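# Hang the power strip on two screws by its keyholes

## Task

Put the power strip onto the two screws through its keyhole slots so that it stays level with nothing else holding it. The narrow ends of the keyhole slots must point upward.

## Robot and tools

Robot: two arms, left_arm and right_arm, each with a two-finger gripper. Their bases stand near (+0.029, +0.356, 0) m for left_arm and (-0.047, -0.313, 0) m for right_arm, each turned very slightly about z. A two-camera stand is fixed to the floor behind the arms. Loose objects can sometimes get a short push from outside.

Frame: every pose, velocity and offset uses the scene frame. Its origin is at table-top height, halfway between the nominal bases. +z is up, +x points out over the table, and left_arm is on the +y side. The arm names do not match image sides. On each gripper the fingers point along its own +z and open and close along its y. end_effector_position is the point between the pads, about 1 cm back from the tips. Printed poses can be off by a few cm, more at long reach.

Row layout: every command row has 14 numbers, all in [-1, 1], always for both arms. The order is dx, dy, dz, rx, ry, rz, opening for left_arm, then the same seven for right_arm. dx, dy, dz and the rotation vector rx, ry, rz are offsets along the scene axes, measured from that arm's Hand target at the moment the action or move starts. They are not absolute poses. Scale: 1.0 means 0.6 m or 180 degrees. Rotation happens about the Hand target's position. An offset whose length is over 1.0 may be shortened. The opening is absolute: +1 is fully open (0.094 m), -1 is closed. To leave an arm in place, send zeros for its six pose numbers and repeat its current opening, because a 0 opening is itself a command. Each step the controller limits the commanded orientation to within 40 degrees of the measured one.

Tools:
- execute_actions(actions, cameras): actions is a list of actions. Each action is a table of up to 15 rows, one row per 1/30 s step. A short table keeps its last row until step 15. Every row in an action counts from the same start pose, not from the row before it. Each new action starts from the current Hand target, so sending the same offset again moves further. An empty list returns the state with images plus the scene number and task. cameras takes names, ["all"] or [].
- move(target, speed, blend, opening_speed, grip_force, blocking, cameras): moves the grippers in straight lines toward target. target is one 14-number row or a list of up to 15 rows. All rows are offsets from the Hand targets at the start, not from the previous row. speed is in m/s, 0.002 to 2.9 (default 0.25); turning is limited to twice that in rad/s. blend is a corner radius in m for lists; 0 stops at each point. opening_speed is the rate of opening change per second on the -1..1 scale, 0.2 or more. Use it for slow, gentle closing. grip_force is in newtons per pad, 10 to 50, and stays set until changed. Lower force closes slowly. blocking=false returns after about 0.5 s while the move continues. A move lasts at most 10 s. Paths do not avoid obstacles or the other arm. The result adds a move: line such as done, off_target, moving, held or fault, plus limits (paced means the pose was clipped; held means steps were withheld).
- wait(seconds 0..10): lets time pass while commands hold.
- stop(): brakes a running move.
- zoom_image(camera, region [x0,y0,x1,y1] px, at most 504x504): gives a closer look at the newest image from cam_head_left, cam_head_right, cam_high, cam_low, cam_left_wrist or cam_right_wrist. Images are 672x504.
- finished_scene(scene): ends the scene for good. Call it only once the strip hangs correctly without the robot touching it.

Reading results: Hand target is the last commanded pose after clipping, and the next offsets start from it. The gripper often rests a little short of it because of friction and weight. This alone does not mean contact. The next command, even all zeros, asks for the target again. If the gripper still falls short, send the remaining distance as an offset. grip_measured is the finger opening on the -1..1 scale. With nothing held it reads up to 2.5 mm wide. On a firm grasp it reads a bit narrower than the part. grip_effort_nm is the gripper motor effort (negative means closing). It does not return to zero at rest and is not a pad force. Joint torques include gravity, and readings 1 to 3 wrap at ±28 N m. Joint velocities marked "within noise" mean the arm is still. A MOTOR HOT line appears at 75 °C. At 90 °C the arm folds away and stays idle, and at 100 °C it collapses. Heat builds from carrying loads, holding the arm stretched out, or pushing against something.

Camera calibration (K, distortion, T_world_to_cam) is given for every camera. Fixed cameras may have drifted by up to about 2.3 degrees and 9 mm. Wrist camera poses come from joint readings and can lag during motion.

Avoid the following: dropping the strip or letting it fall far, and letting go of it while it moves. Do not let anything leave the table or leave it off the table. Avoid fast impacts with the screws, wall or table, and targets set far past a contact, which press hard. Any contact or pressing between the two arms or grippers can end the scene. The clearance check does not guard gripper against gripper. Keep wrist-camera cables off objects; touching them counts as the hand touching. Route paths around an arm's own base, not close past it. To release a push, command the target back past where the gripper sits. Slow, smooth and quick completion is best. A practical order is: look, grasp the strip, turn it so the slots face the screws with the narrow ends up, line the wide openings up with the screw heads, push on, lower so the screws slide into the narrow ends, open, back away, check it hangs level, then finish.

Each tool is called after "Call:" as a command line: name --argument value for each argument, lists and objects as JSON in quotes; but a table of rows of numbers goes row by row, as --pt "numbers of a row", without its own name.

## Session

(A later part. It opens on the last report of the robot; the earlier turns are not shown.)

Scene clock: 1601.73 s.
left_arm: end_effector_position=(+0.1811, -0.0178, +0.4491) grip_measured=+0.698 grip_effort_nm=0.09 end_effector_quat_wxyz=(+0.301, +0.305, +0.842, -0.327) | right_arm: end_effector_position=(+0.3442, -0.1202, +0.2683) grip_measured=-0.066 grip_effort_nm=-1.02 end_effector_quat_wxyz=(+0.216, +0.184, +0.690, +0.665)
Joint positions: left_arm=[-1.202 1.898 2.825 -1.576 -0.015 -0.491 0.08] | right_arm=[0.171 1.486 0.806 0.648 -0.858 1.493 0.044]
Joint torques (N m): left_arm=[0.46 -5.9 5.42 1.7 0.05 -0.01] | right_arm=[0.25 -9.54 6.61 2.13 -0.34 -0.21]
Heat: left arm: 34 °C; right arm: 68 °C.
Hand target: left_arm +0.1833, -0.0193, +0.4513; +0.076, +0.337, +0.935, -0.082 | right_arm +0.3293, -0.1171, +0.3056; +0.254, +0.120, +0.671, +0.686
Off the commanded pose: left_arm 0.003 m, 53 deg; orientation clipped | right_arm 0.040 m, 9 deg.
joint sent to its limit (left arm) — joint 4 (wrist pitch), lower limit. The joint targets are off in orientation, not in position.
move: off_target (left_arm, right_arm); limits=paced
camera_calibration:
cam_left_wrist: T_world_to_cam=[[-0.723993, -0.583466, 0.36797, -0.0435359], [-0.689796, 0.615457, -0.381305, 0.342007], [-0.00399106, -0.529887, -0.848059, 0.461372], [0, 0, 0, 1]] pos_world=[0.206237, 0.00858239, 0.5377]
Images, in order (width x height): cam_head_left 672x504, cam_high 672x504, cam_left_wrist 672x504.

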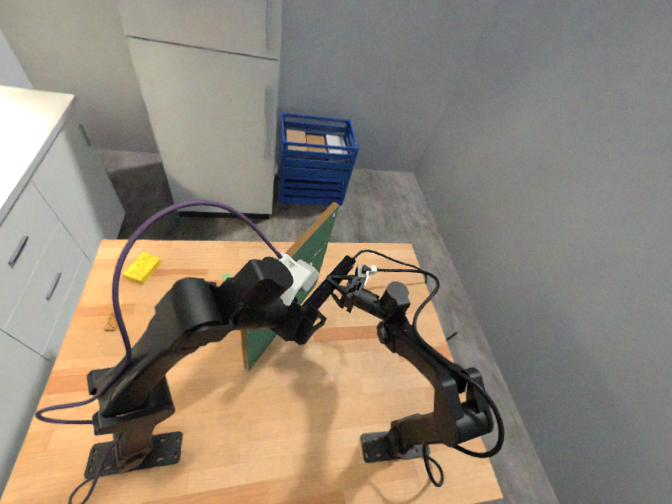

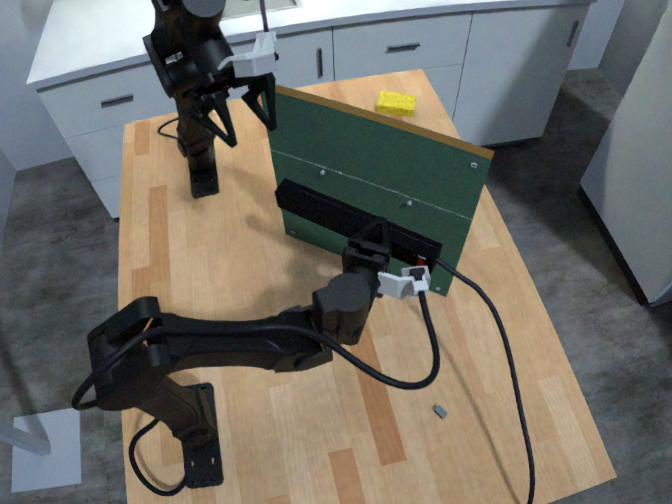

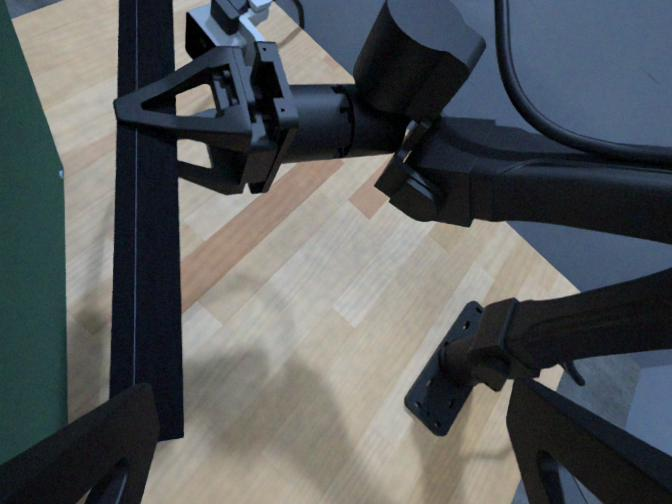

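Call:
move --target '[0.085,0.0,-0.06,0.0655,0.0278,0,0.7,0,0,0,0,0,0,-0.3]' --speed 0.15 --cameras '["cam_head_left","cam_high","cam_left_wrist"]'

Scene clock: 1614.40 s.
left_arm: end_effector_position=(+0.2286, -0.0164, +0.4258) grip_measured=+0.698 grip_effort_nm=0.09 end_effector_quat_wxyz=(+0.301, +0.304, +0.856, -0.290) | right_arm: end_effector_position=(+0.3442, -0.1202, +0.2683) grip_measured=-0.066 grip_effort_nm=-1.03 end_effector_quat_wxyz=(+0.216, +0.184, +0.690, +0.665)
Joint positions: left_arm=[-1.077 1.958 2.825 -1.576 0.03 -0.399 0.08] | right_arm=[0.171 1.486 0.806 0.648 -0.858 1.493 0.044]
Joint torques (N m): left_arm=[0.42 -6.64 2.45 1.64 -0.07 0.06] | right_arm=[0.51 -9.77 6.57 2.13 -0.4 -0.2]
Heat: left arm: 35 °C; right arm: 67 °C.
Hand target: left_arm +0.2343, -0.0193, +0.4154; +0.059, +0.337, +0.938, -0.057 | right_arm +0.3293, -0.1171, +0.3056; +0.254, +0.120, +0.671, +0.686
Off the commanded pose: left_arm 0.012 m, 49 deg; orientation clipped | right_arm 0.040 m, 9 deg.
joint sent to its limit (left arm) — joint 4 (wrist pitch), lower limit. The joint targets are off in orientation, not in position.
move: off_target (left_arm, right_arm); limits=paced
camera_calibration:
cam_left_wrist: T_world_to_cam=[[-0.709119, -0.631277, 0.314069, 0.0190057], [-0.704654, 0.618857, -0.347101, 0.353861], [0.0247531, -0.467446, -0.883675, 0.452197], [0, 0, 0, 1]] pos_world=[0.251634, 0.00438603, 0.516451]
Images, in order (width x height): cam_head_left 672x504, cam_high 672x504, cam_left_wrist 672x504.

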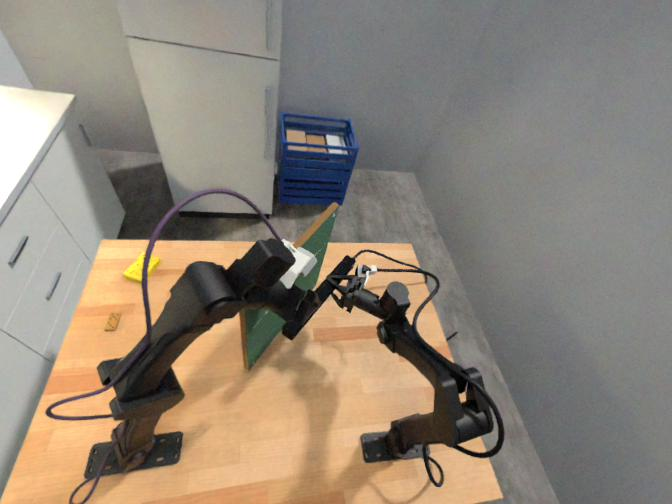

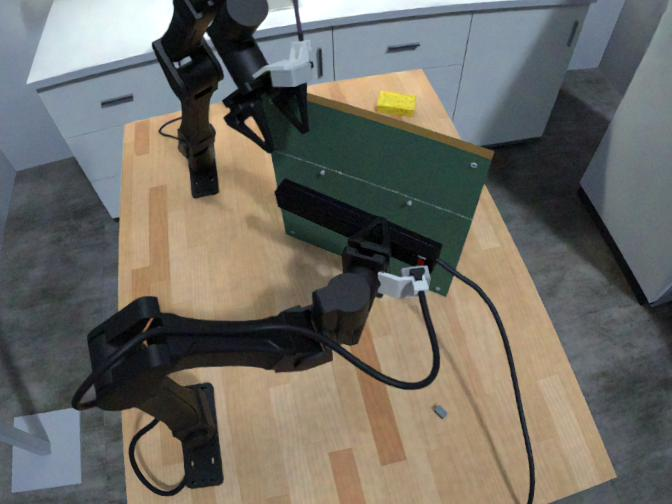

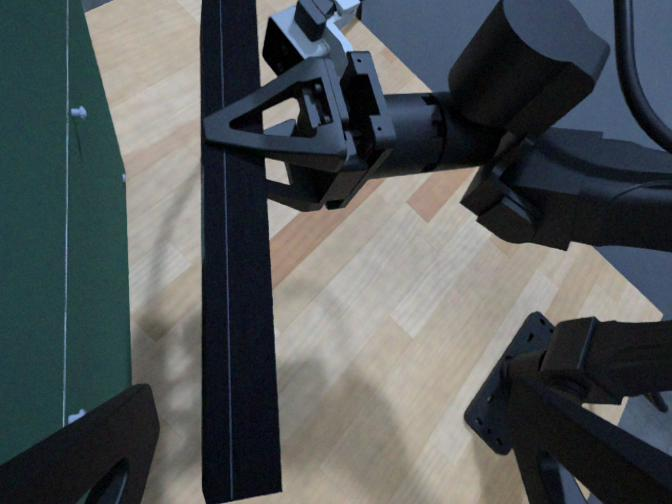

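Call:
move --target '[0.0,0.0,-0.12,0.02,0,0,0.7,0,0,0,0,0,0,-0.3]' --speed 0.12 --cameras '["cam_high","cam_left_wrist"]'

Scene clock: 1629.17 s.
left_arm: end_effector_position=(+0.2337, -0.0213, +0.3473) grip_measured=+0.698 grip_effort_nm=0.09 end_effector_quat_wxyz=(+0.225, +0.323, +0.898, -0.198) | right_arm: end_effector_position=(+0.3442, -0.1202, +0.2683) grip_measured=-0.066 grip_effort_nm=-1.03 end_effector_quat_wxyz=(+0.216, +0.184, +0.690, +0.665)
Joint positions: left_arm=[-1.088 1.958 2.569 -1.572 -0.006 -0.386 0.08] | right_arm=[0.171 1.486 0.806 0.648 -0.858 1.493 0.044]
Joint torques (N m): left_arm=[-0.32 -8.95 3.71 1.27 -0.15 0.02] | right_arm=[0.28 -9.54 6.6 2.1 -0.41 -0.24]
Heat: left arm: 34 °C; right arm: 66 °C.
Hand target: left_arm +0.2343, -0.0193, +0.3434; +0.049, +0.339, +0.939, -0.028 | right_arm +0.3293, -0.1171, +0.3056; +0.254, +0.120, +0.671, +0.686
Off the commanded pose: left_arm 0.004 m, 29 deg | right_arm 0.040 m, 9 deg.
joint sent to its limit (left arm) — joint 4 (wrist pitch), lower limit. The joint targets are off in orientation, not in position.
move: off_target (left_arm, right_arm)
camera_calibration:
cam_left_wrist: T_world_to_cam=[[-0.68224, -0.69826, 0.216753, 0.0703204], [-0.72892, 0.672627, -0.12747, 0.263845], [-0.0567869, -0.24496, -0.967869, 0.433427], [0, 0, 0, 1]] pos_world=[0.26491, -0.022195, 0.43789]
Images, in order (width x height): cam_high 672x504, cam_left_wrist 672x504.

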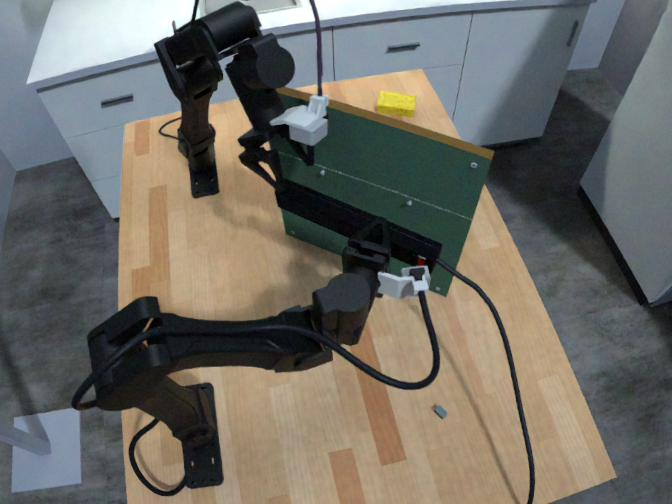

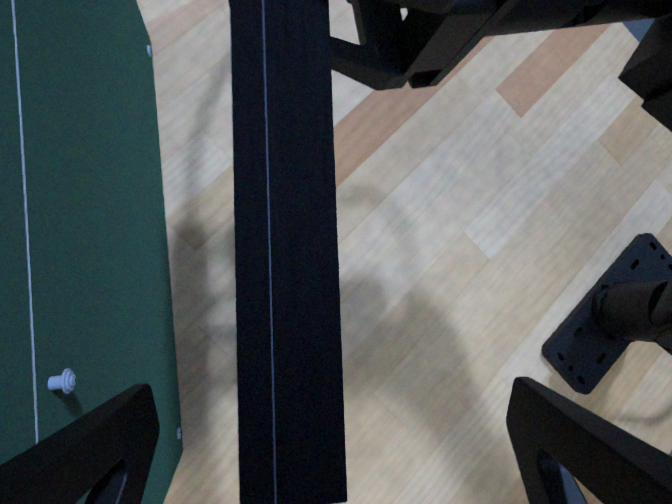

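Call:
move --target '[0.004,0.005,-0.098,0.0,0,0,0.7,0,0,0,0,0,0,-0.3]' --speed 0.1 --cameras '["cam_high","cam_left_wrist"]'

Scene clock: 1635.40 s.
left_arm: end_effector_position=(+0.2327, -0.0171, +0.2944) grip_measured=+0.698 grip_effort_nm=0.09 end_effector_quat_wxyz=(+0.167, +0.332, +0.918, -0.141) | right_arm: end_effector_position=(+0.3442, -0.1202, +0.2683) grip_measured=-0.066 grip_effort_nm=-1.03 end_effector_quat_wxyz=(+0.216, +0.184, +0.690, +0.665)
Joint positions: left_arm=[-1.088 1.971 2.415 -1.575 -0.013 -0.381 0.08] | right_arm=[0.171 1.486 0.806 0.648 -0.858 1.493 0.044]
Joint torques (N m): left_arm=[0.43 -8.08 4.11 1.01 -0.09 0.04] | right_arm=[0.38 -9.69 6.52 2.15 -0.38 -0.15]
Heat: left arm: 34 °C; right arm: 66 °C.
Hand target: left_arm +0.2366, -0.0163, +0.2845; +0.049, +0.339, +0.939, -0.028 | right_arm +0.3293, -0.1171, +0.3056; +0.254, +0.120, +0.671, +0.686
Off the commanded pose: left_arm 0.011 m, 19 deg | right_arm 0.040 m, 9 deg.
joint sent to its limit (left arm) — joint 4 (wrist pitch), lower limit. The joint targets are off in orientation, not in position.
move: off_target (left_arm, right_arm)
camera_calibration:
cam_left_wrist: T_world_to_cam=[[-0.669309, -0.726279, 0.156664, 0.0981596], [-0.731825, 0.680842, 0.0297691, 0.208083], [-0.128284, -0.094726, -0.987203, 0.408085], [0, 0, 0, 1]] pos_world=[0.27033, -0.0317243, 0.38129]
Images, in order (width x height): cam_high 672x504, cam_left_wrist 672x504.

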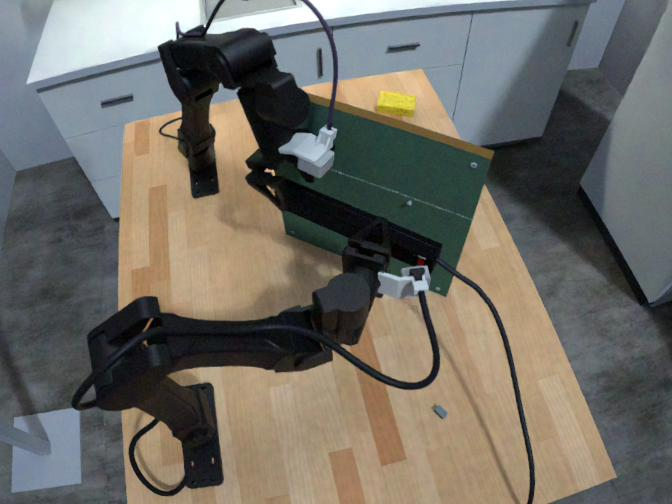

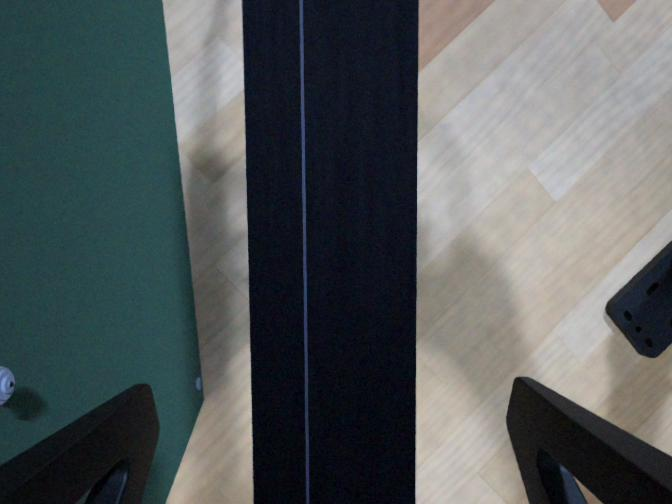

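Call:
move --pt "0.0 0.0 -0.02 0 0 0 0.7 0 0 0 0 0 0 -0.3" --pt "0.0 0.0 -0.02 0 0 0 -0.5 0 0 0 0 0 0 -0.3" --speed 0.1 --opening_speed 0.6 --cameras '["cam_high"]'

Scene clock: 1644.83 s.
left_arm: end_effector_position=(+0.2327, -0.0166, +0.2830) grip_measured=-0.270 grip_effort_nm=-1.04 end_effector_quat_wxyz=(+0.155, +0.335, +0.921, -0.128) | right_arm: end_effector_position=(+0.3441, -0.1202, +0.2667) grip_measured=-0.067 grip_effort_nm=-1.02 end_effector_quat_wxyz=(+0.213, +0.187, +0.692, +0.664)
Joint positions: left_arm=[-1.088 1.982 2.392 -1.577 -0.015 -0.378 0.034] | right_arm=[0.171 1.486 0.806 0.639 -0.858 1.493 0.044]
Joint torques (N m): left_arm=[0.4 -8.09 4.11 0.99 -0.08 0.01] | right_arm=[0.39 -9.85 6.52 2.14 -0.43 -0.27]
Heat: left arm: 34 °C; right arm: 66 °C.
Hand target: left_arm +0.2365, -0.0163, +0.2725; +0.048, +0.339, +0.939, -0.028 | right_arm +0.3293, -0.1171, +0.3055; +0.254, +0.120, +0.671, +0.686
Off the commanded pose: left_arm 0.011 m, 17 deg | right_arm 0.042 m, 10 deg.
joint sent to its limit (left arm) — joint 4 (wrist pitch), lower limit. The joint targets are off in orientation, not in position.
move: off_target (left_arm, right_arm); target 2's new opening was sent with left_arm's hand 0.012 m and 17 deg from that target
Images, in order (width x height): cam_high 672x504.

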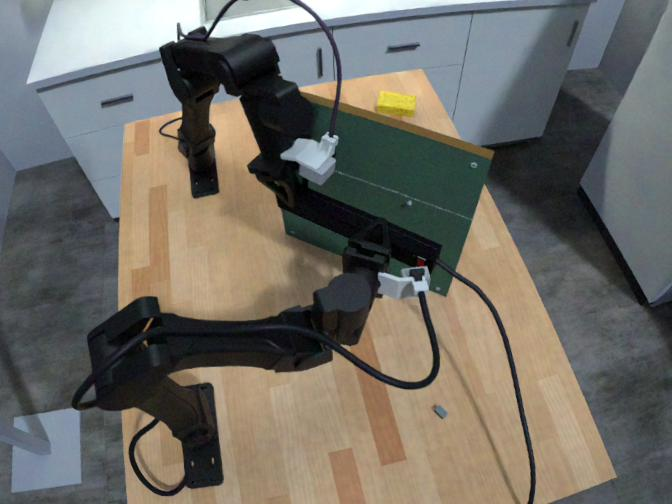

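Call:
move --target '[0,0,0,0,0,0,-0.5,0,0,0,0,0,0,0.2]' --opening_speed 0.4 --cameras '["cam_high","cam_head_left"]'

Scene clock: 1652.83 s.
left_arm: end_effector_position=(+0.2318, -0.0143, +0.2820) grip_measured=-0.271 grip_effort_nm=-1.05 end_effector_quat_wxyz=(+0.152, +0.337, +0.921, -0.124) | right_arm: end_effector_position=(+0.3415, -0.1185, +0.2673) grip_measured=+0.198 grip_effort_nm=0.13 end_effector_quat_wxyz=(+0.208, +0.180, +0.693, +0.667)
Joint positions: left_arm=[-1.088 1.982 2.392 -1.587 -0.016 -0.373 0.034] | right_arm=[0.171 1.486 0.806 0.642 -0.875 1.493 0.056]
Joint torques (N m): left_arm=[0.39 -8.09 4.1 1.1 -0.08 -0.03] | right_arm=[0.31 -9.96 6.53 2.14 -0.19 -0.2]
Heat: left arm: 34 °C; right arm: 67 °C.
Hand target: left_arm +0.2366, -0.0163, +0.2725; +0.049, +0.339, +0.939, -0.028 | right_arm +0.3293, -0.1171, +0.3056; +0.254, +0.120, +0.671, +0.686
Off the commanded pose: left_arm 0.011 m, 16 deg | right_arm 0.040 m, 9 deg.
joint read past its limit (left arm) — joint 4 (wrist pitch), lower limit.
joint sent to its limit (left arm) — joint 4 (wrist pitch), lower limit. The joint targets are off in orientation, not in position.
move: off_target (left_arm, right_arm)
Images, in order (width x height): cam_head_left 672x504, cam_high 672x504.

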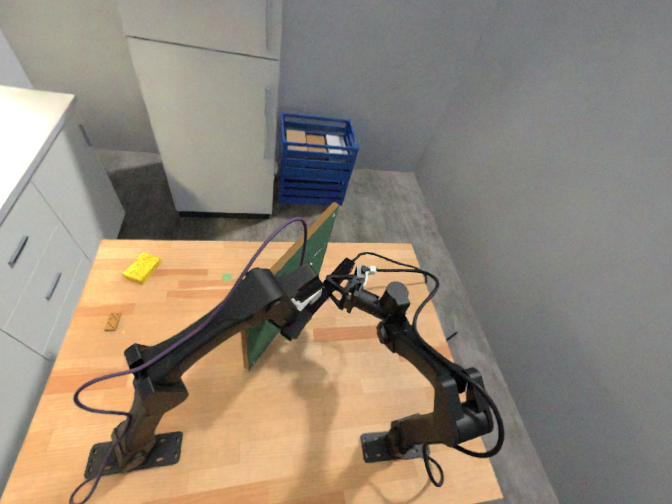

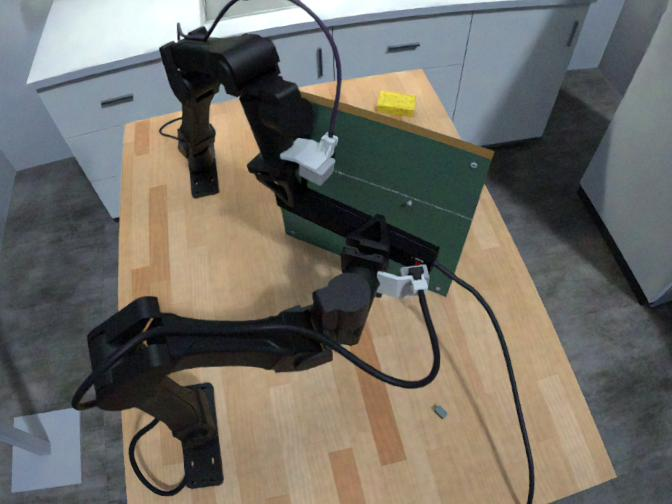

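Call:
move --target '[0,0,0,0,0,0,-0.5,-0.015,-0.035,0.0,0,0,0,0.25]' --speed 0.06 --cameras '["cam_high","cam_low"]'

Call:
zoom_image --camera "cam_high" --region '[260, 150, 480, 310]'

Scene clock: 1657.97 s.
left_arm: end_effector_position=(+0.2288, -0.0212, +0.2840) grip_measured=-0.273 grip_effort_nm=-1.05 end_effector_quat_wxyz=(+0.150, +0.351, +0.914, -0.141) | right_arm: end_effector_position=(+0.3306, -0.1356, +0.2689) grip_measured=+0.248 grip_effort_nm=0.12 end_effector_quat_wxyz=(+0.205, +0.173, +0.692, +0.670)
Joint positions: left_arm=[-1.088 1.982 2.392 -1.567 0.017 -0.35 0.034] | right_arm=[0.111 1.443 0.769 0.642 -0.95 1.493 0.059]
Joint torques (N m): left_arm=[0.44 -8.14 4.18 0.9 -0.35 -0.26] | right_arm=[-0.64 -9.74 6.46 2.09 -0.16 -0.11]
Heat: left arm: 34 °C; right arm: 67 °C.
Hand target: left_arm +0.2365, -0.0163, +0.2725; +0.048, +0.339, +0.939, -0.028 | right_arm +0.3203, -0.1382, +0.3056; +0.254, +0.120, +0.671, +0.686
Off the commanded pose: left_arm 0.015 m, 18 deg | right_arm 0.038 m, 9 deg.
joint sent to its limit (left arm) — joint 4 (wrist pitch), lower limit. The joint targets are off in orientation, not in position.
move: off_target (left_arm, right_arm)
Images, in order (width x height): cam_high 672x504, cam_low 672x504.

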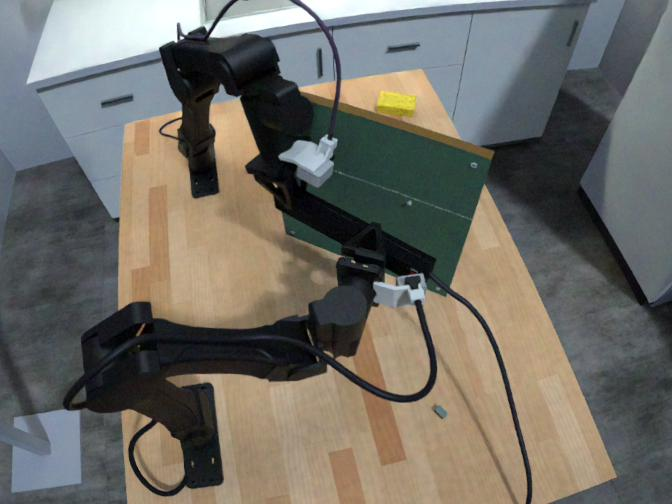

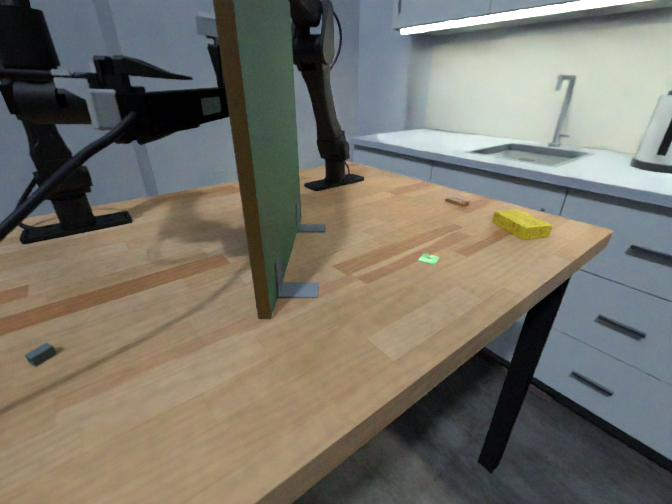

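Scaled by 2.291.

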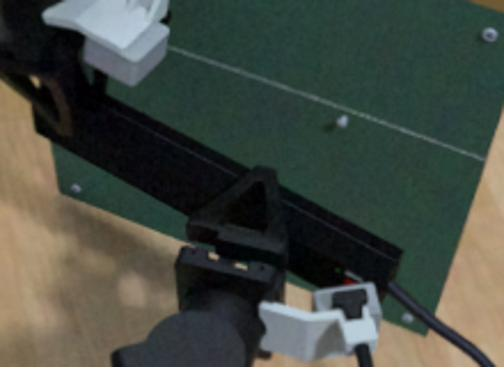

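Call:
move --target '[0,0,0,0,0,0,-0.5,0,0,0,0,0,0,0.6]' --opening_speed 0.6 --cameras '["cam_high","cam_low"]'

Call:
zoom_image --camera "cam_high" --region '[260, 150, 480, 310]'

Call:
zoom_image --camera "cam_low" --region '[0, 0, 300, 225]'

Scene clock: 1665.20 s.
left_arm: end_effector_position=(+0.2287, -0.0211, +0.2839) grip_measured=-0.274 grip_effort_nm=-1.05 end_effector_quat_wxyz=(+0.150, +0.351, +0.914, -0.141) | right_arm: end_effector_position=(+0.3290, -0.1351, +0.2735) grip_measured=+0.598 grip_effort_nm=0.13 end_effector_quat_wxyz=(+0.211, +0.165, +0.690, +0.673)
Joint positions: left_arm=[-1.088 1.982 2.392 -1.568 0.017 -0.35 0.034] | right_arm=[0.111 1.438 0.769 0.658 -0.955 1.493 0.075]
Joint torques (N m): left_arm=[0.4 -8.18 4.21 0.9 -0.35 -0.25] | right_arm=[-0.88 -9.05 6.52 2.01 -0.1 -0.06]
Heat: left arm: 34 °C; right arm: 66 °C.
Hand target: left_arm +0.2365, -0.0163, +0.2725; +0.048, +0.339, +0.939, -0.028 | right_arm +0.3203, -0.1382, +0.3056; +0.254, +0.120, +0.671, +0.686
Off the commanded pose: left_arm 0.015 m, 18 deg | right_arm 0.033 m, 8 deg.
joint sent to its limit (left arm) — joint 4 (wrist pitch), lower limit. The joint targets are off in orientation, not in position.
move: off_target (left_arm, right_arm)
Images, in order (width x height): cam_high 672x504, cam_low 672x504.

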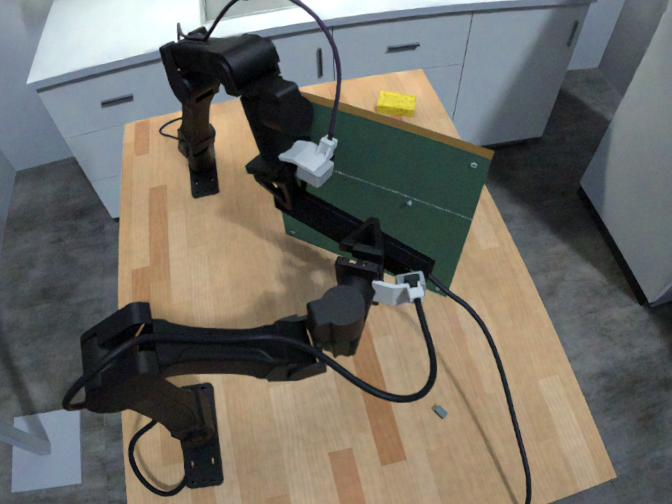

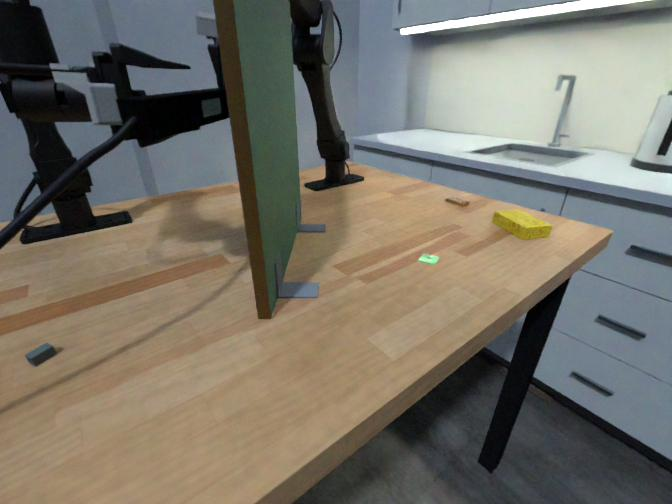

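Scaled by 2.291.

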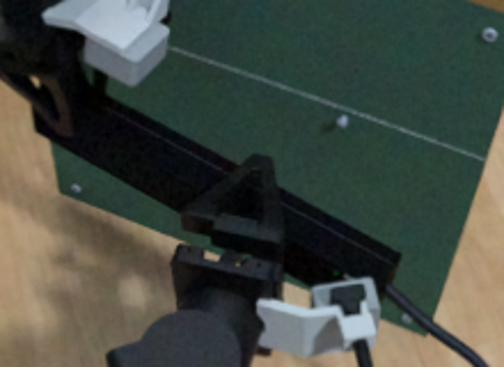

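Scaled by 1.680.

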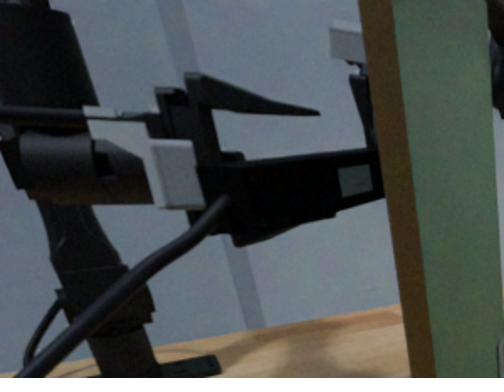

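Call:
move --pt "0 0 0 0 0 0 -0.5 0 0 -0.025 0 0 0 0.6" --pt "0 0 0 0 0 0 -0.5 -0.025 -0.045 -0.025 0 0 0 0.6" --speed 0.06 --cameras '["cam_high","cam_low"]'

Call:
zoom_image --camera "cam_high" --region '[260, 150, 480, 310]'

Call:
zoom_image --camera "cam_low" --region '[0, 0, 300, 225]'

Scene clock: 1673.33 s.
left_arm: end_effector_position=(+0.2262, -0.0271, +0.2846) grip_measured=-0.279 grip_effort_nm=-1.05 end_effector_quat_wxyz=(+0.147, +0.355, +0.910, -0.154) | right_arm: end_effector_position=(+0.3120, -0.1604, +0.2646) grip_measured=+0.598 grip_effort_nm=0.13 end_effector_quat_wxyz=(+0.209, +0.158, +0.686, +0.679)
Joint positions: left_arm=[-1.09 1.984 2.392 -1.552 0.04 -0.346 0.034] | right_arm=[0.018 1.399 0.676 0.743 -1.06 1.516 0.075]
Joint torques (N m): left_arm=[0.73 -8.51 4.31 0.74 -0.53 -0.3] | right_arm=[-1.28 -8.21 6.37 1.83 -0.01 -0.06]
Heat: left arm: 34 °C; right arm: 67 °C.
Hand target: left_arm +0.2366, -0.0162, +0.2725; +0.048, +0.339, +0.939, -0.028 | right_arm +0.3053, -0.1652, +0.2905; +0.254, +0.120, +0.671, +0.686
Off the commanded pose: left_arm 0.019 m, 19 deg | right_arm 0.027 m, 7 deg.
joint sent to its limit (left arm) — joint 4 (wrist pitch), lower limit. The joint targets are off in orientation, not in position.
move: off_target (left_arm, right_arm)
Images, in order (width x height): cam_high 672x504, cam_low 672x504.

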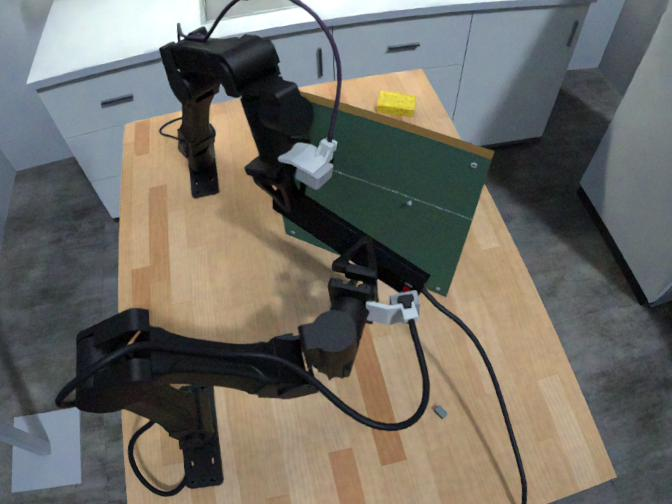

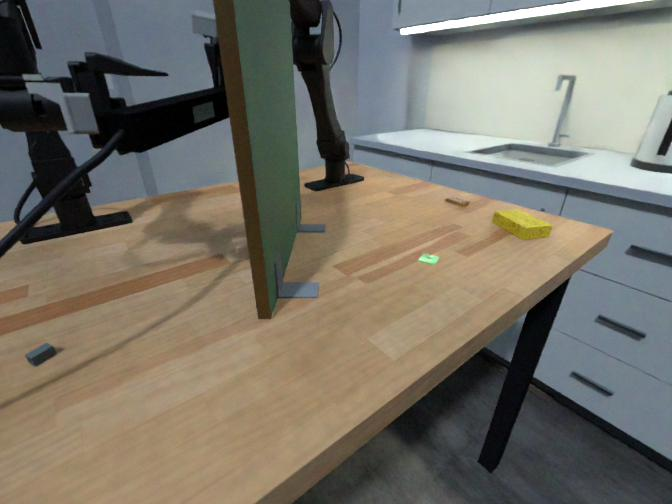

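Scaled by 2.291.

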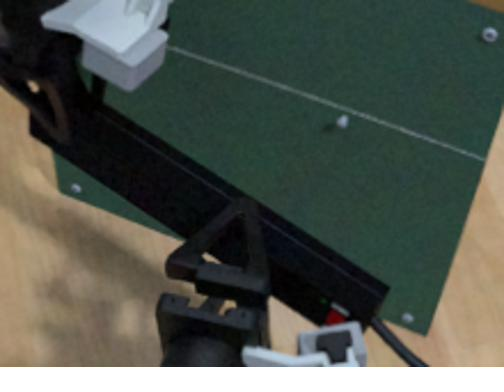

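Scaled by 1.680.

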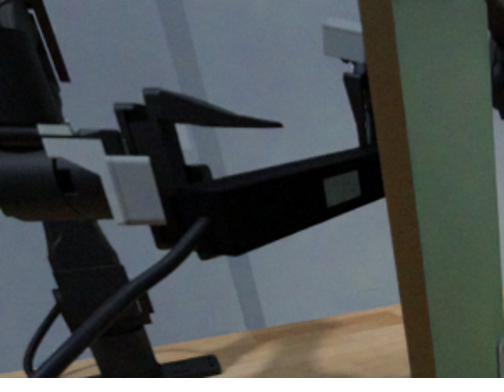

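Call:
move --target '[0,0,0,0,0,0,-0.5,0,0,0,0,0,0,-0.3]' --opening_speed 0.5 --cameras '["cam_high","cam_low","cam_left_wrist"]'

Call:
zoom_image --camera "cam_high" --region '[260, 150, 480, 310]'

Call:
zoom_image --camera "cam_low" --region '[0, 0, 300, 225]'

Scene clock: 1682.33 s.
left_arm: end_effector_position=(+0.2249, -0.0290, +0.2852) grip_measured=-0.279 grip_effort_nm=-1.05 end_effector_quat_wxyz=(+0.147, +0.360, +0.908, -0.157) | right_arm: end_effector_position=(+0.3124, -0.1627, +0.2586) grip_measured=-0.054 grip_effort_nm=-1.02 end_effector_quat_wxyz=(+0.200, +0.173, +0.687, +0.677)
Joint positions: left_arm=[-1.092 1.984 2.392 -1.547 0.047 -0.338 0.034] | right_arm=[0.012 1.399 0.668 0.724 -1.058 1.524 0.044]
Joint torques (N m): left_arm=[0.92 -8.5 4.29 0.7 -0.58 -0.35] | right_arm=[-0.59 -8.54 6.46 2.03 -0.04 -0.18]
Heat: left arm: 34 °C; right arm: 67 °C.
Hand target: left_arm +0.2365, -0.0163, +0.2725; +0.048, +0.339, +0.939, -0.028 | right_arm +0.3053, -0.1651, +0.2905; +0.254, +0.120, +0.671, +0.686
Off the commanded pose: left_arm 0.021 m, 19 deg | right_arm 0.033 m, 9 deg.
joint sent to its limit (left arm) — joint 4 (wrist pitch), lower limit. The joint targets are off in orientation, not in position.
move: off_target (left_arm, right_arm)
camera_calibration:
cam_left_wrist: T_world_to_cam=[[-0.710814, -0.677663, 0.188459, 0.0874798], [-0.682588, 0.729245, 0.0476971, 0.195963], [-0.169755, -0.0947359, -0.980922, 0.404332], [0, 0, 0, 1]] pos_world=[0.264581, -0.0453181, 0.370785]
Images, in order (width x height): cam_high 672x504, cam_low 672x504, cam_left_wrist 672x504.

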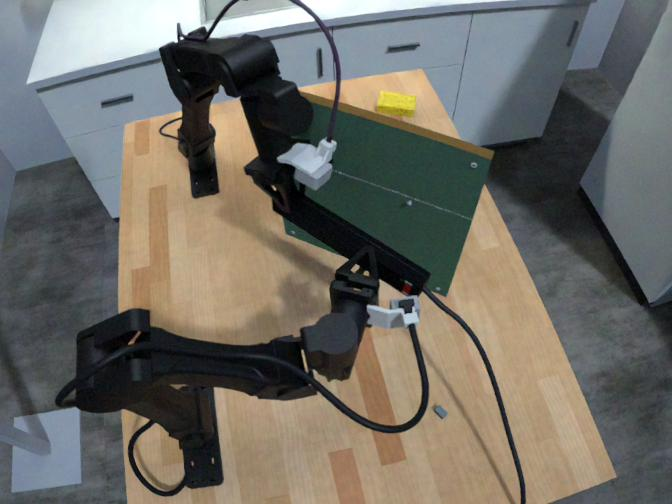

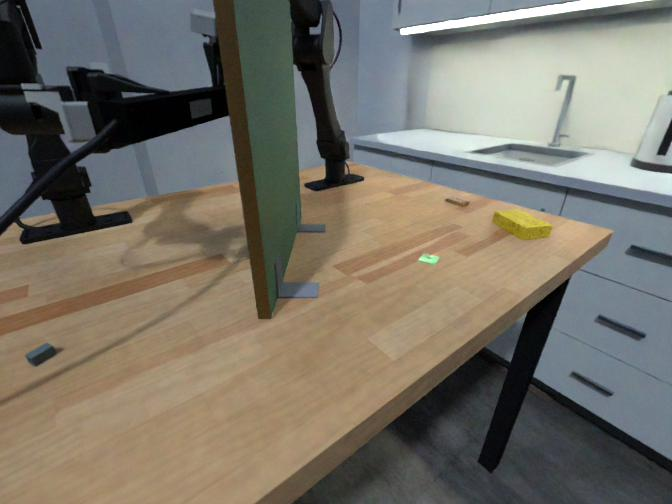

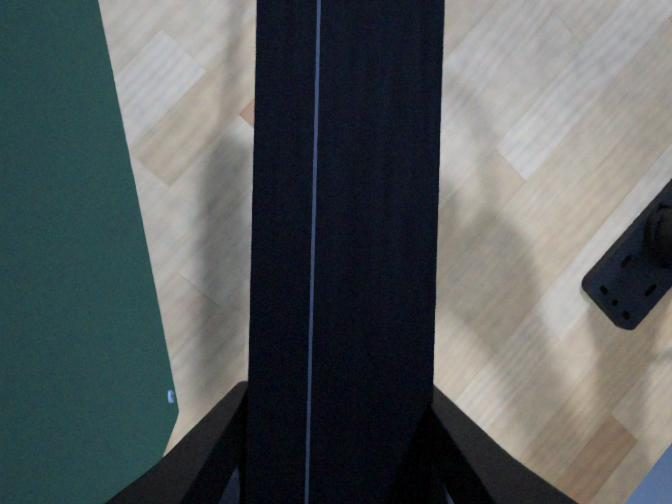

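Scaled by 2.291.

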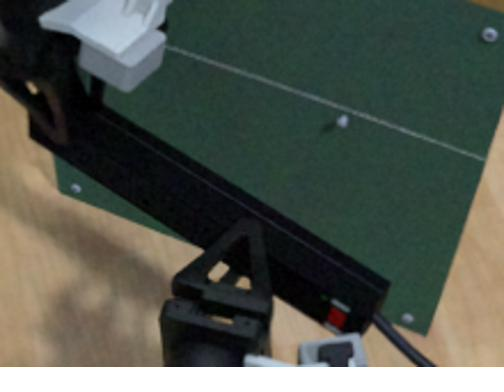

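Scaled by 1.680.

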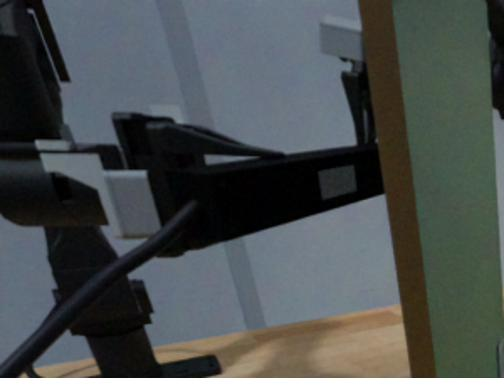

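Call:
move --pt "0 0 0 0 0 0 0.6 0 0 0 0 0 0 -0.3" --pt "0 0 0 0 0 0 0.6 0 0 0 0 0 0 -0.3" --pt "0 0 0.23 0 0 0 0.6 0 0 0 0 0 0 -0.3" --speed 0.15 --opening_speed 0.6

Call:
move --target '[-0.2,0.12,0.0,-0.207,-0.2943,0.1034,-0.9,0,0,0,0,0,0,-0.3]' --speed 0.25 --cameras '["cam_left_wrist","cam_high"]'

Scene clock: 1692.50 s.
left_arm: end_effector_position=(+0.2360, -0.0243, +0.3947) grip_measured=+0.598 grip_effort_nm=0.09 end_effector_quat_wxyz=(+0.285, +0.320, +0.870, -0.243) | right_arm: end_effector_position=(+0.3139, -0.1652, +0.2588) grip_measured=-0.055 grip_effort_nm=-1.02 end_effector_quat_wxyz=(+0.204, +0.176, +0.686, +0.676)
Joint positions: left_arm=[-1.09 1.983 2.759 -1.578 -0.016 -0.371 0.075] | right_arm=[0.007 1.399 0.668 0.725 -1.053 1.524 0.044]
Joint torques (N m): left_arm=[0.54 -10.58 5.78 1.54 -0.08 0.01] | right_arm=[-0.27 -8.38 6.56 2.04 -0.03 -0.13]
Heat: left arm: 34 °C; right arm: 68 °C.
Hand target: left_arm +0.2366, -0.0163, +0.4104; +0.048, +0.339, +0.939, -0.028 | right_arm +0.3053, -0.1651, +0.2905; +0.254, +0.120, +0.671, +0.686
Off the commanded pose: left_arm 0.018 m, 38 deg | right_arm 0.033 m, 9 deg.
joint sent to its limit (left arm) — joint 4 (wrist pitch), lower limit. The joint targets are off in orientation, not in position.
move: off_target (left_arm, right_arm)

Scene clock: 1695.07 s.
left_arm: end_effector_position=(+0.1148, +0.0555, +0.4010) grip_measured=-0.898 grip_effort_nm=-0.12 end_effector_quat_wxyz=(+0.548, +0.146, +0.809, -0.152) | right_arm: end_effector_position=(+0.3139, -0.1652, +0.2588) grip_measured=-0.055 grip_effort_nm=-1.02 end_effector_quat_wxyz=(+0.204, +0.176, +0.686, +0.676)
Joint positions: left_arm=[-1.867 1.51 1.893 -1.548 -1.177 -1.228 0.005] | right_arm=[0.007 1.399 0.668 0.725 -1.053 1.524 0.044]
Joint torques (N m): left_arm=[-0.16 -4.16 7.8 0.75 -0.69 -0.1] | right_arm=[-0.23 -8.38 6.58 2.03 -0.13 -0.22]
Heat: left arm: 35 °C; right arm: 68 °C.
Hand target: left_arm +0.1166, +0.0557, +0.4104; +0.558, +0.135, +0.804, -0.156 | right_arm +0.3053, -0.1651, +0.2905; +0.254, +0.120, +0.671, +0.686
Off the commanded pose: left_arm 0.010 m, 2 deg | right_arm 0.033 m, 9 deg.
move: off_target (right_arm)
camera_calibration:
cam_left_wrist: T_world_to_cam=[[-0.421663, -0.90323, 0.0798509, 0.067515], [-0.679499, 0.256447, -0.687398, 0.374247], [0.600401, -0.344109, -0.721878, 0.328854], [0, 0, 0, 1]] pos_world=[0.0853245, 0.0781689, 0.489258]
Images, in order (width x height): cam_high 672x504, cam_left_wrist 672x504.

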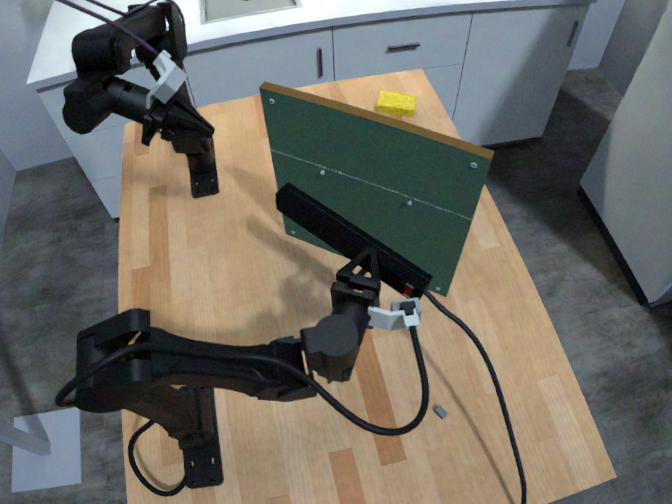

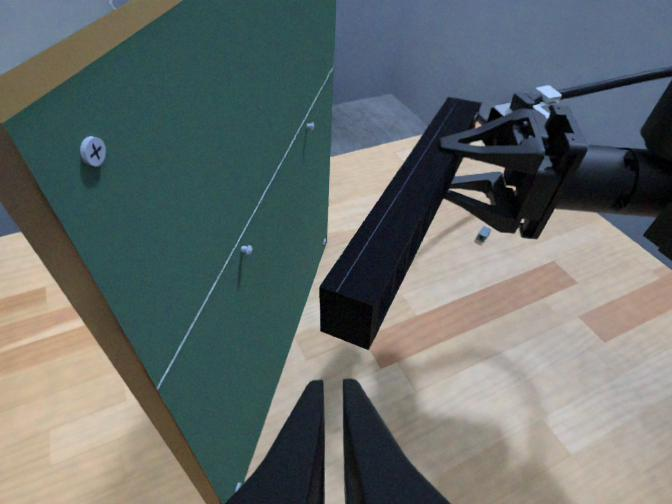

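Call:
move --target '[0,0,0,0,0,0,-0.9,0.03,0.03,0.04,0,0,0.073,-0.3]' --speed 0.12 --cameras '["cam_left_wrist","cam_high"]'

Call:
zoom_image --camera "cam_left_wrist" --region '[200, 50, 500, 390]'

Call:
zoom_image --camera "cam_high" --region '[260, 130, 500, 300]'

Scene clock: 1707.60 s.
left_arm: end_effector_position=(+0.1149, +0.0557, +0.4009) grip_measured=-0.898 grip_effort_nm=-0.12 end_effector_quat_wxyz=(+0.548, +0.146, +0.810, -0.152) | right_arm: end_effector_position=(+0.3278, -0.1545, +0.2756) grip_measured=-0.055 grip_effort_nm=-1.03 end_effector_quat_wxyz=(+0.129, +0.133, +0.691, +0.698)
Joint positions: left_arm=[-1.867 1.51 1.893 -1.55 -1.177 -1.23 0.005] | right_arm=[0 1.541 0.848 0.721 -1.231 1.604 0.044]
Joint torques (N m): left_arm=[-0.16 -4.08 7.84 0.74 -0.69 -0.11] | right_arm=[1.1 -6.48 11.75 2.01 -0.46 -0.29]
Heat: left arm: 35 °C; right arm: 68 °C.
Hand target: left_arm +0.1165, +0.0556, +0.4104; +0.558, +0.135, +0.804, -0.156 | right_arm +0.3233, -0.1472, +0.3145; +0.174, +0.042, +0.681, +0.710
Off the commanded pose: left_arm 0.010 m, 2 deg | right_arm 0.040 m, 12 deg.
move: off_target (right_arm)
camera_calibration:
cam_left_wrist: T_world_to_cam=[[-0.420894, -0.903601, 0.0797102, 0.0677781], [-0.679911, 0.256086, -0.687126, 0.374124], [0.600475, -0.343403, -0.722153, 0.328865], [0, 0, 0, 1]] pos_world=[0.0854234, 0.0783696, 0.489158]
Images, in order (width x height): cam_high 672x504, cam_left_wrist 672x504.

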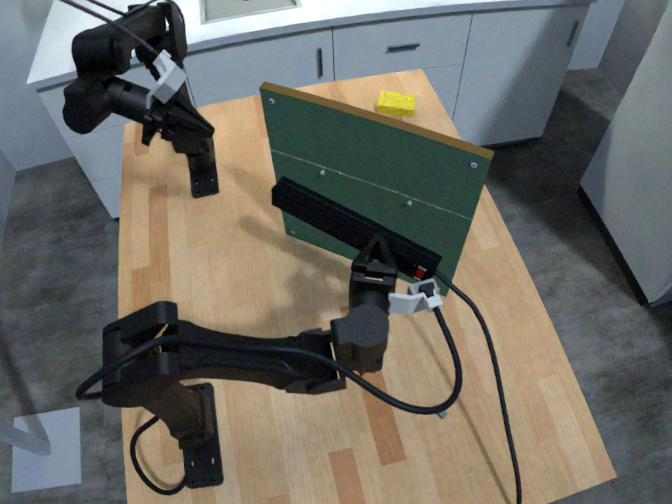

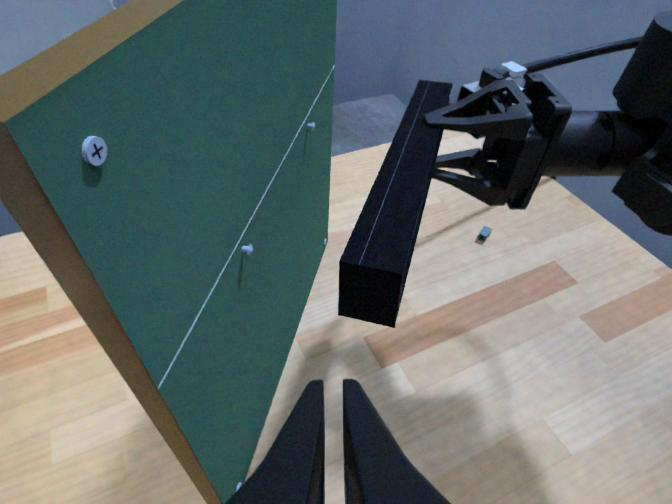

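Scaled by 1.482.

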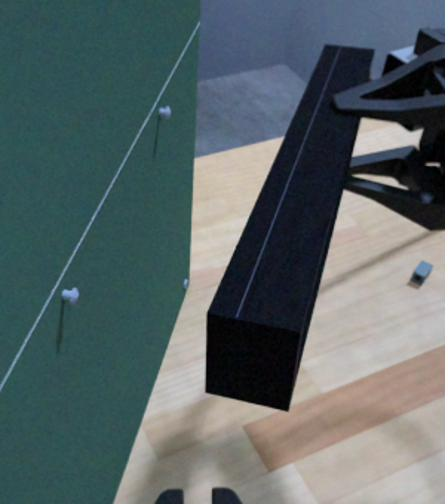

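Scaled by 2.100.

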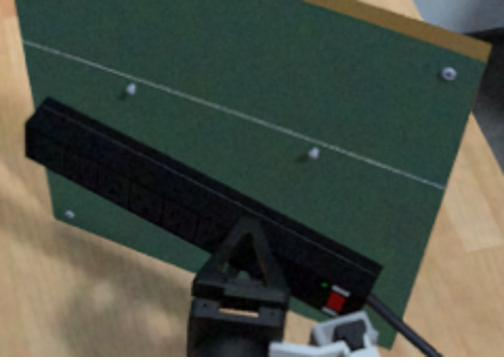

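Call:
move --target '[0,0,0,0,0,0,-0.9,-0.012,0.13,0.03,0,0,0.028,-0.3]' --speed 0.12 --cameras '["cam_left_wrist","cam_high"]'

Call:
zoom_image --camera "cam_left_wrist" --region '[200, 50, 500, 390]'

Call:
zoom_image --camera "cam_high" --region '[260, 130, 500, 300]'

Scene clock: 1719.70 s.
left_arm: end_effector_position=(+0.1149, +0.0557, +0.4009) grip_measured=-0.898 grip_effort_nm=-0.12 end_effector_quat_wxyz=(+0.548, +0.146, +0.810, -0.152) | right_arm: end_effector_position=(+0.3170, -0.0764, +0.2953) grip_measured=-0.055 grip_effort_nm=-1.03 end_effector_quat_wxyz=(+0.094, +0.084, +0.698, +0.705)
Joint positions: left_arm=[-1.867 1.51 1.893 -1.55 -1.177 -1.23 0.005] | right_arm=[0.223 1.569 0.96 0.636 -1.129 1.581 0.044]
Joint torques (N m): left_arm=[-0.13 -4.11 7.88 0.74 -0.68 -0.09] | right_arm=[1.24 -6.68 11.82 1.84 -0.14 -0.34]
Heat: left arm: 36 °C; right arm: 67 °C.
Hand target: left_arm +0.1165, +0.0556, +0.4104; +0.558, +0.135, +0.804, -0.156 | right_arm +0.3161, -0.0691, +0.3326; +0.143, +0.012, +0.682, +0.717
Off the commanded pose: left_arm 0.010 m, 2 deg | right_arm 0.038 m, 10 deg.
move: off_target (right_arm)
camera_calibration:
cam_left_wrist: T_world_to_cam=[[-0.420894, -0.903601, 0.0797102, 0.0677781], [-0.679911, 0.256086, -0.687126, 0.374124], [0.600475, -0.343403, -0.722153, 0.328865], [0, 0, 0, 1]] pos_world=[0.0854234, 0.0783696, 0.489158]
Images, in order (width x height): cam_high 672x504, cam_left_wrist 672x504.

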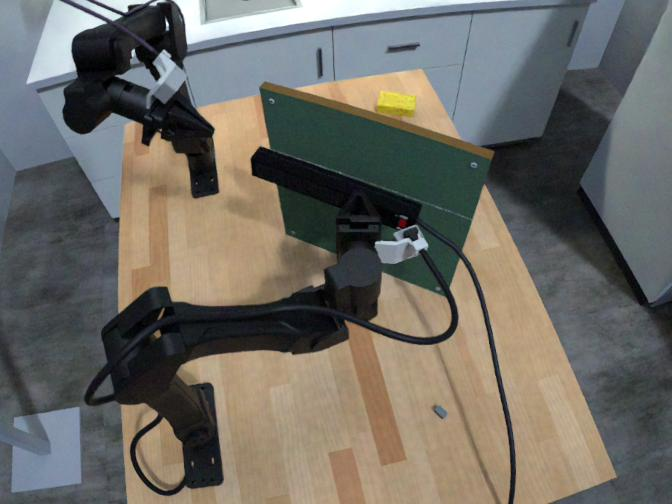

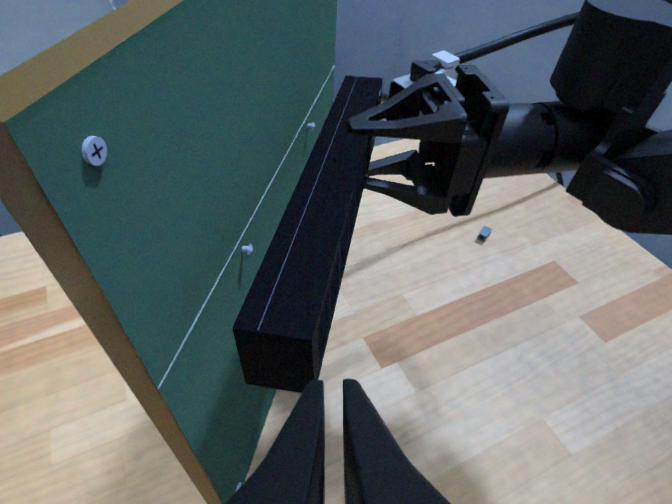

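Scaled by 1.482.

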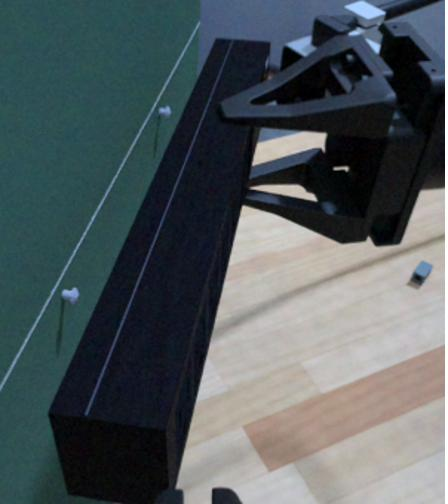

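Scaled by 2.100.

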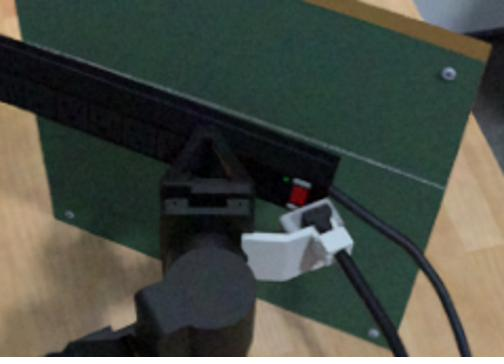

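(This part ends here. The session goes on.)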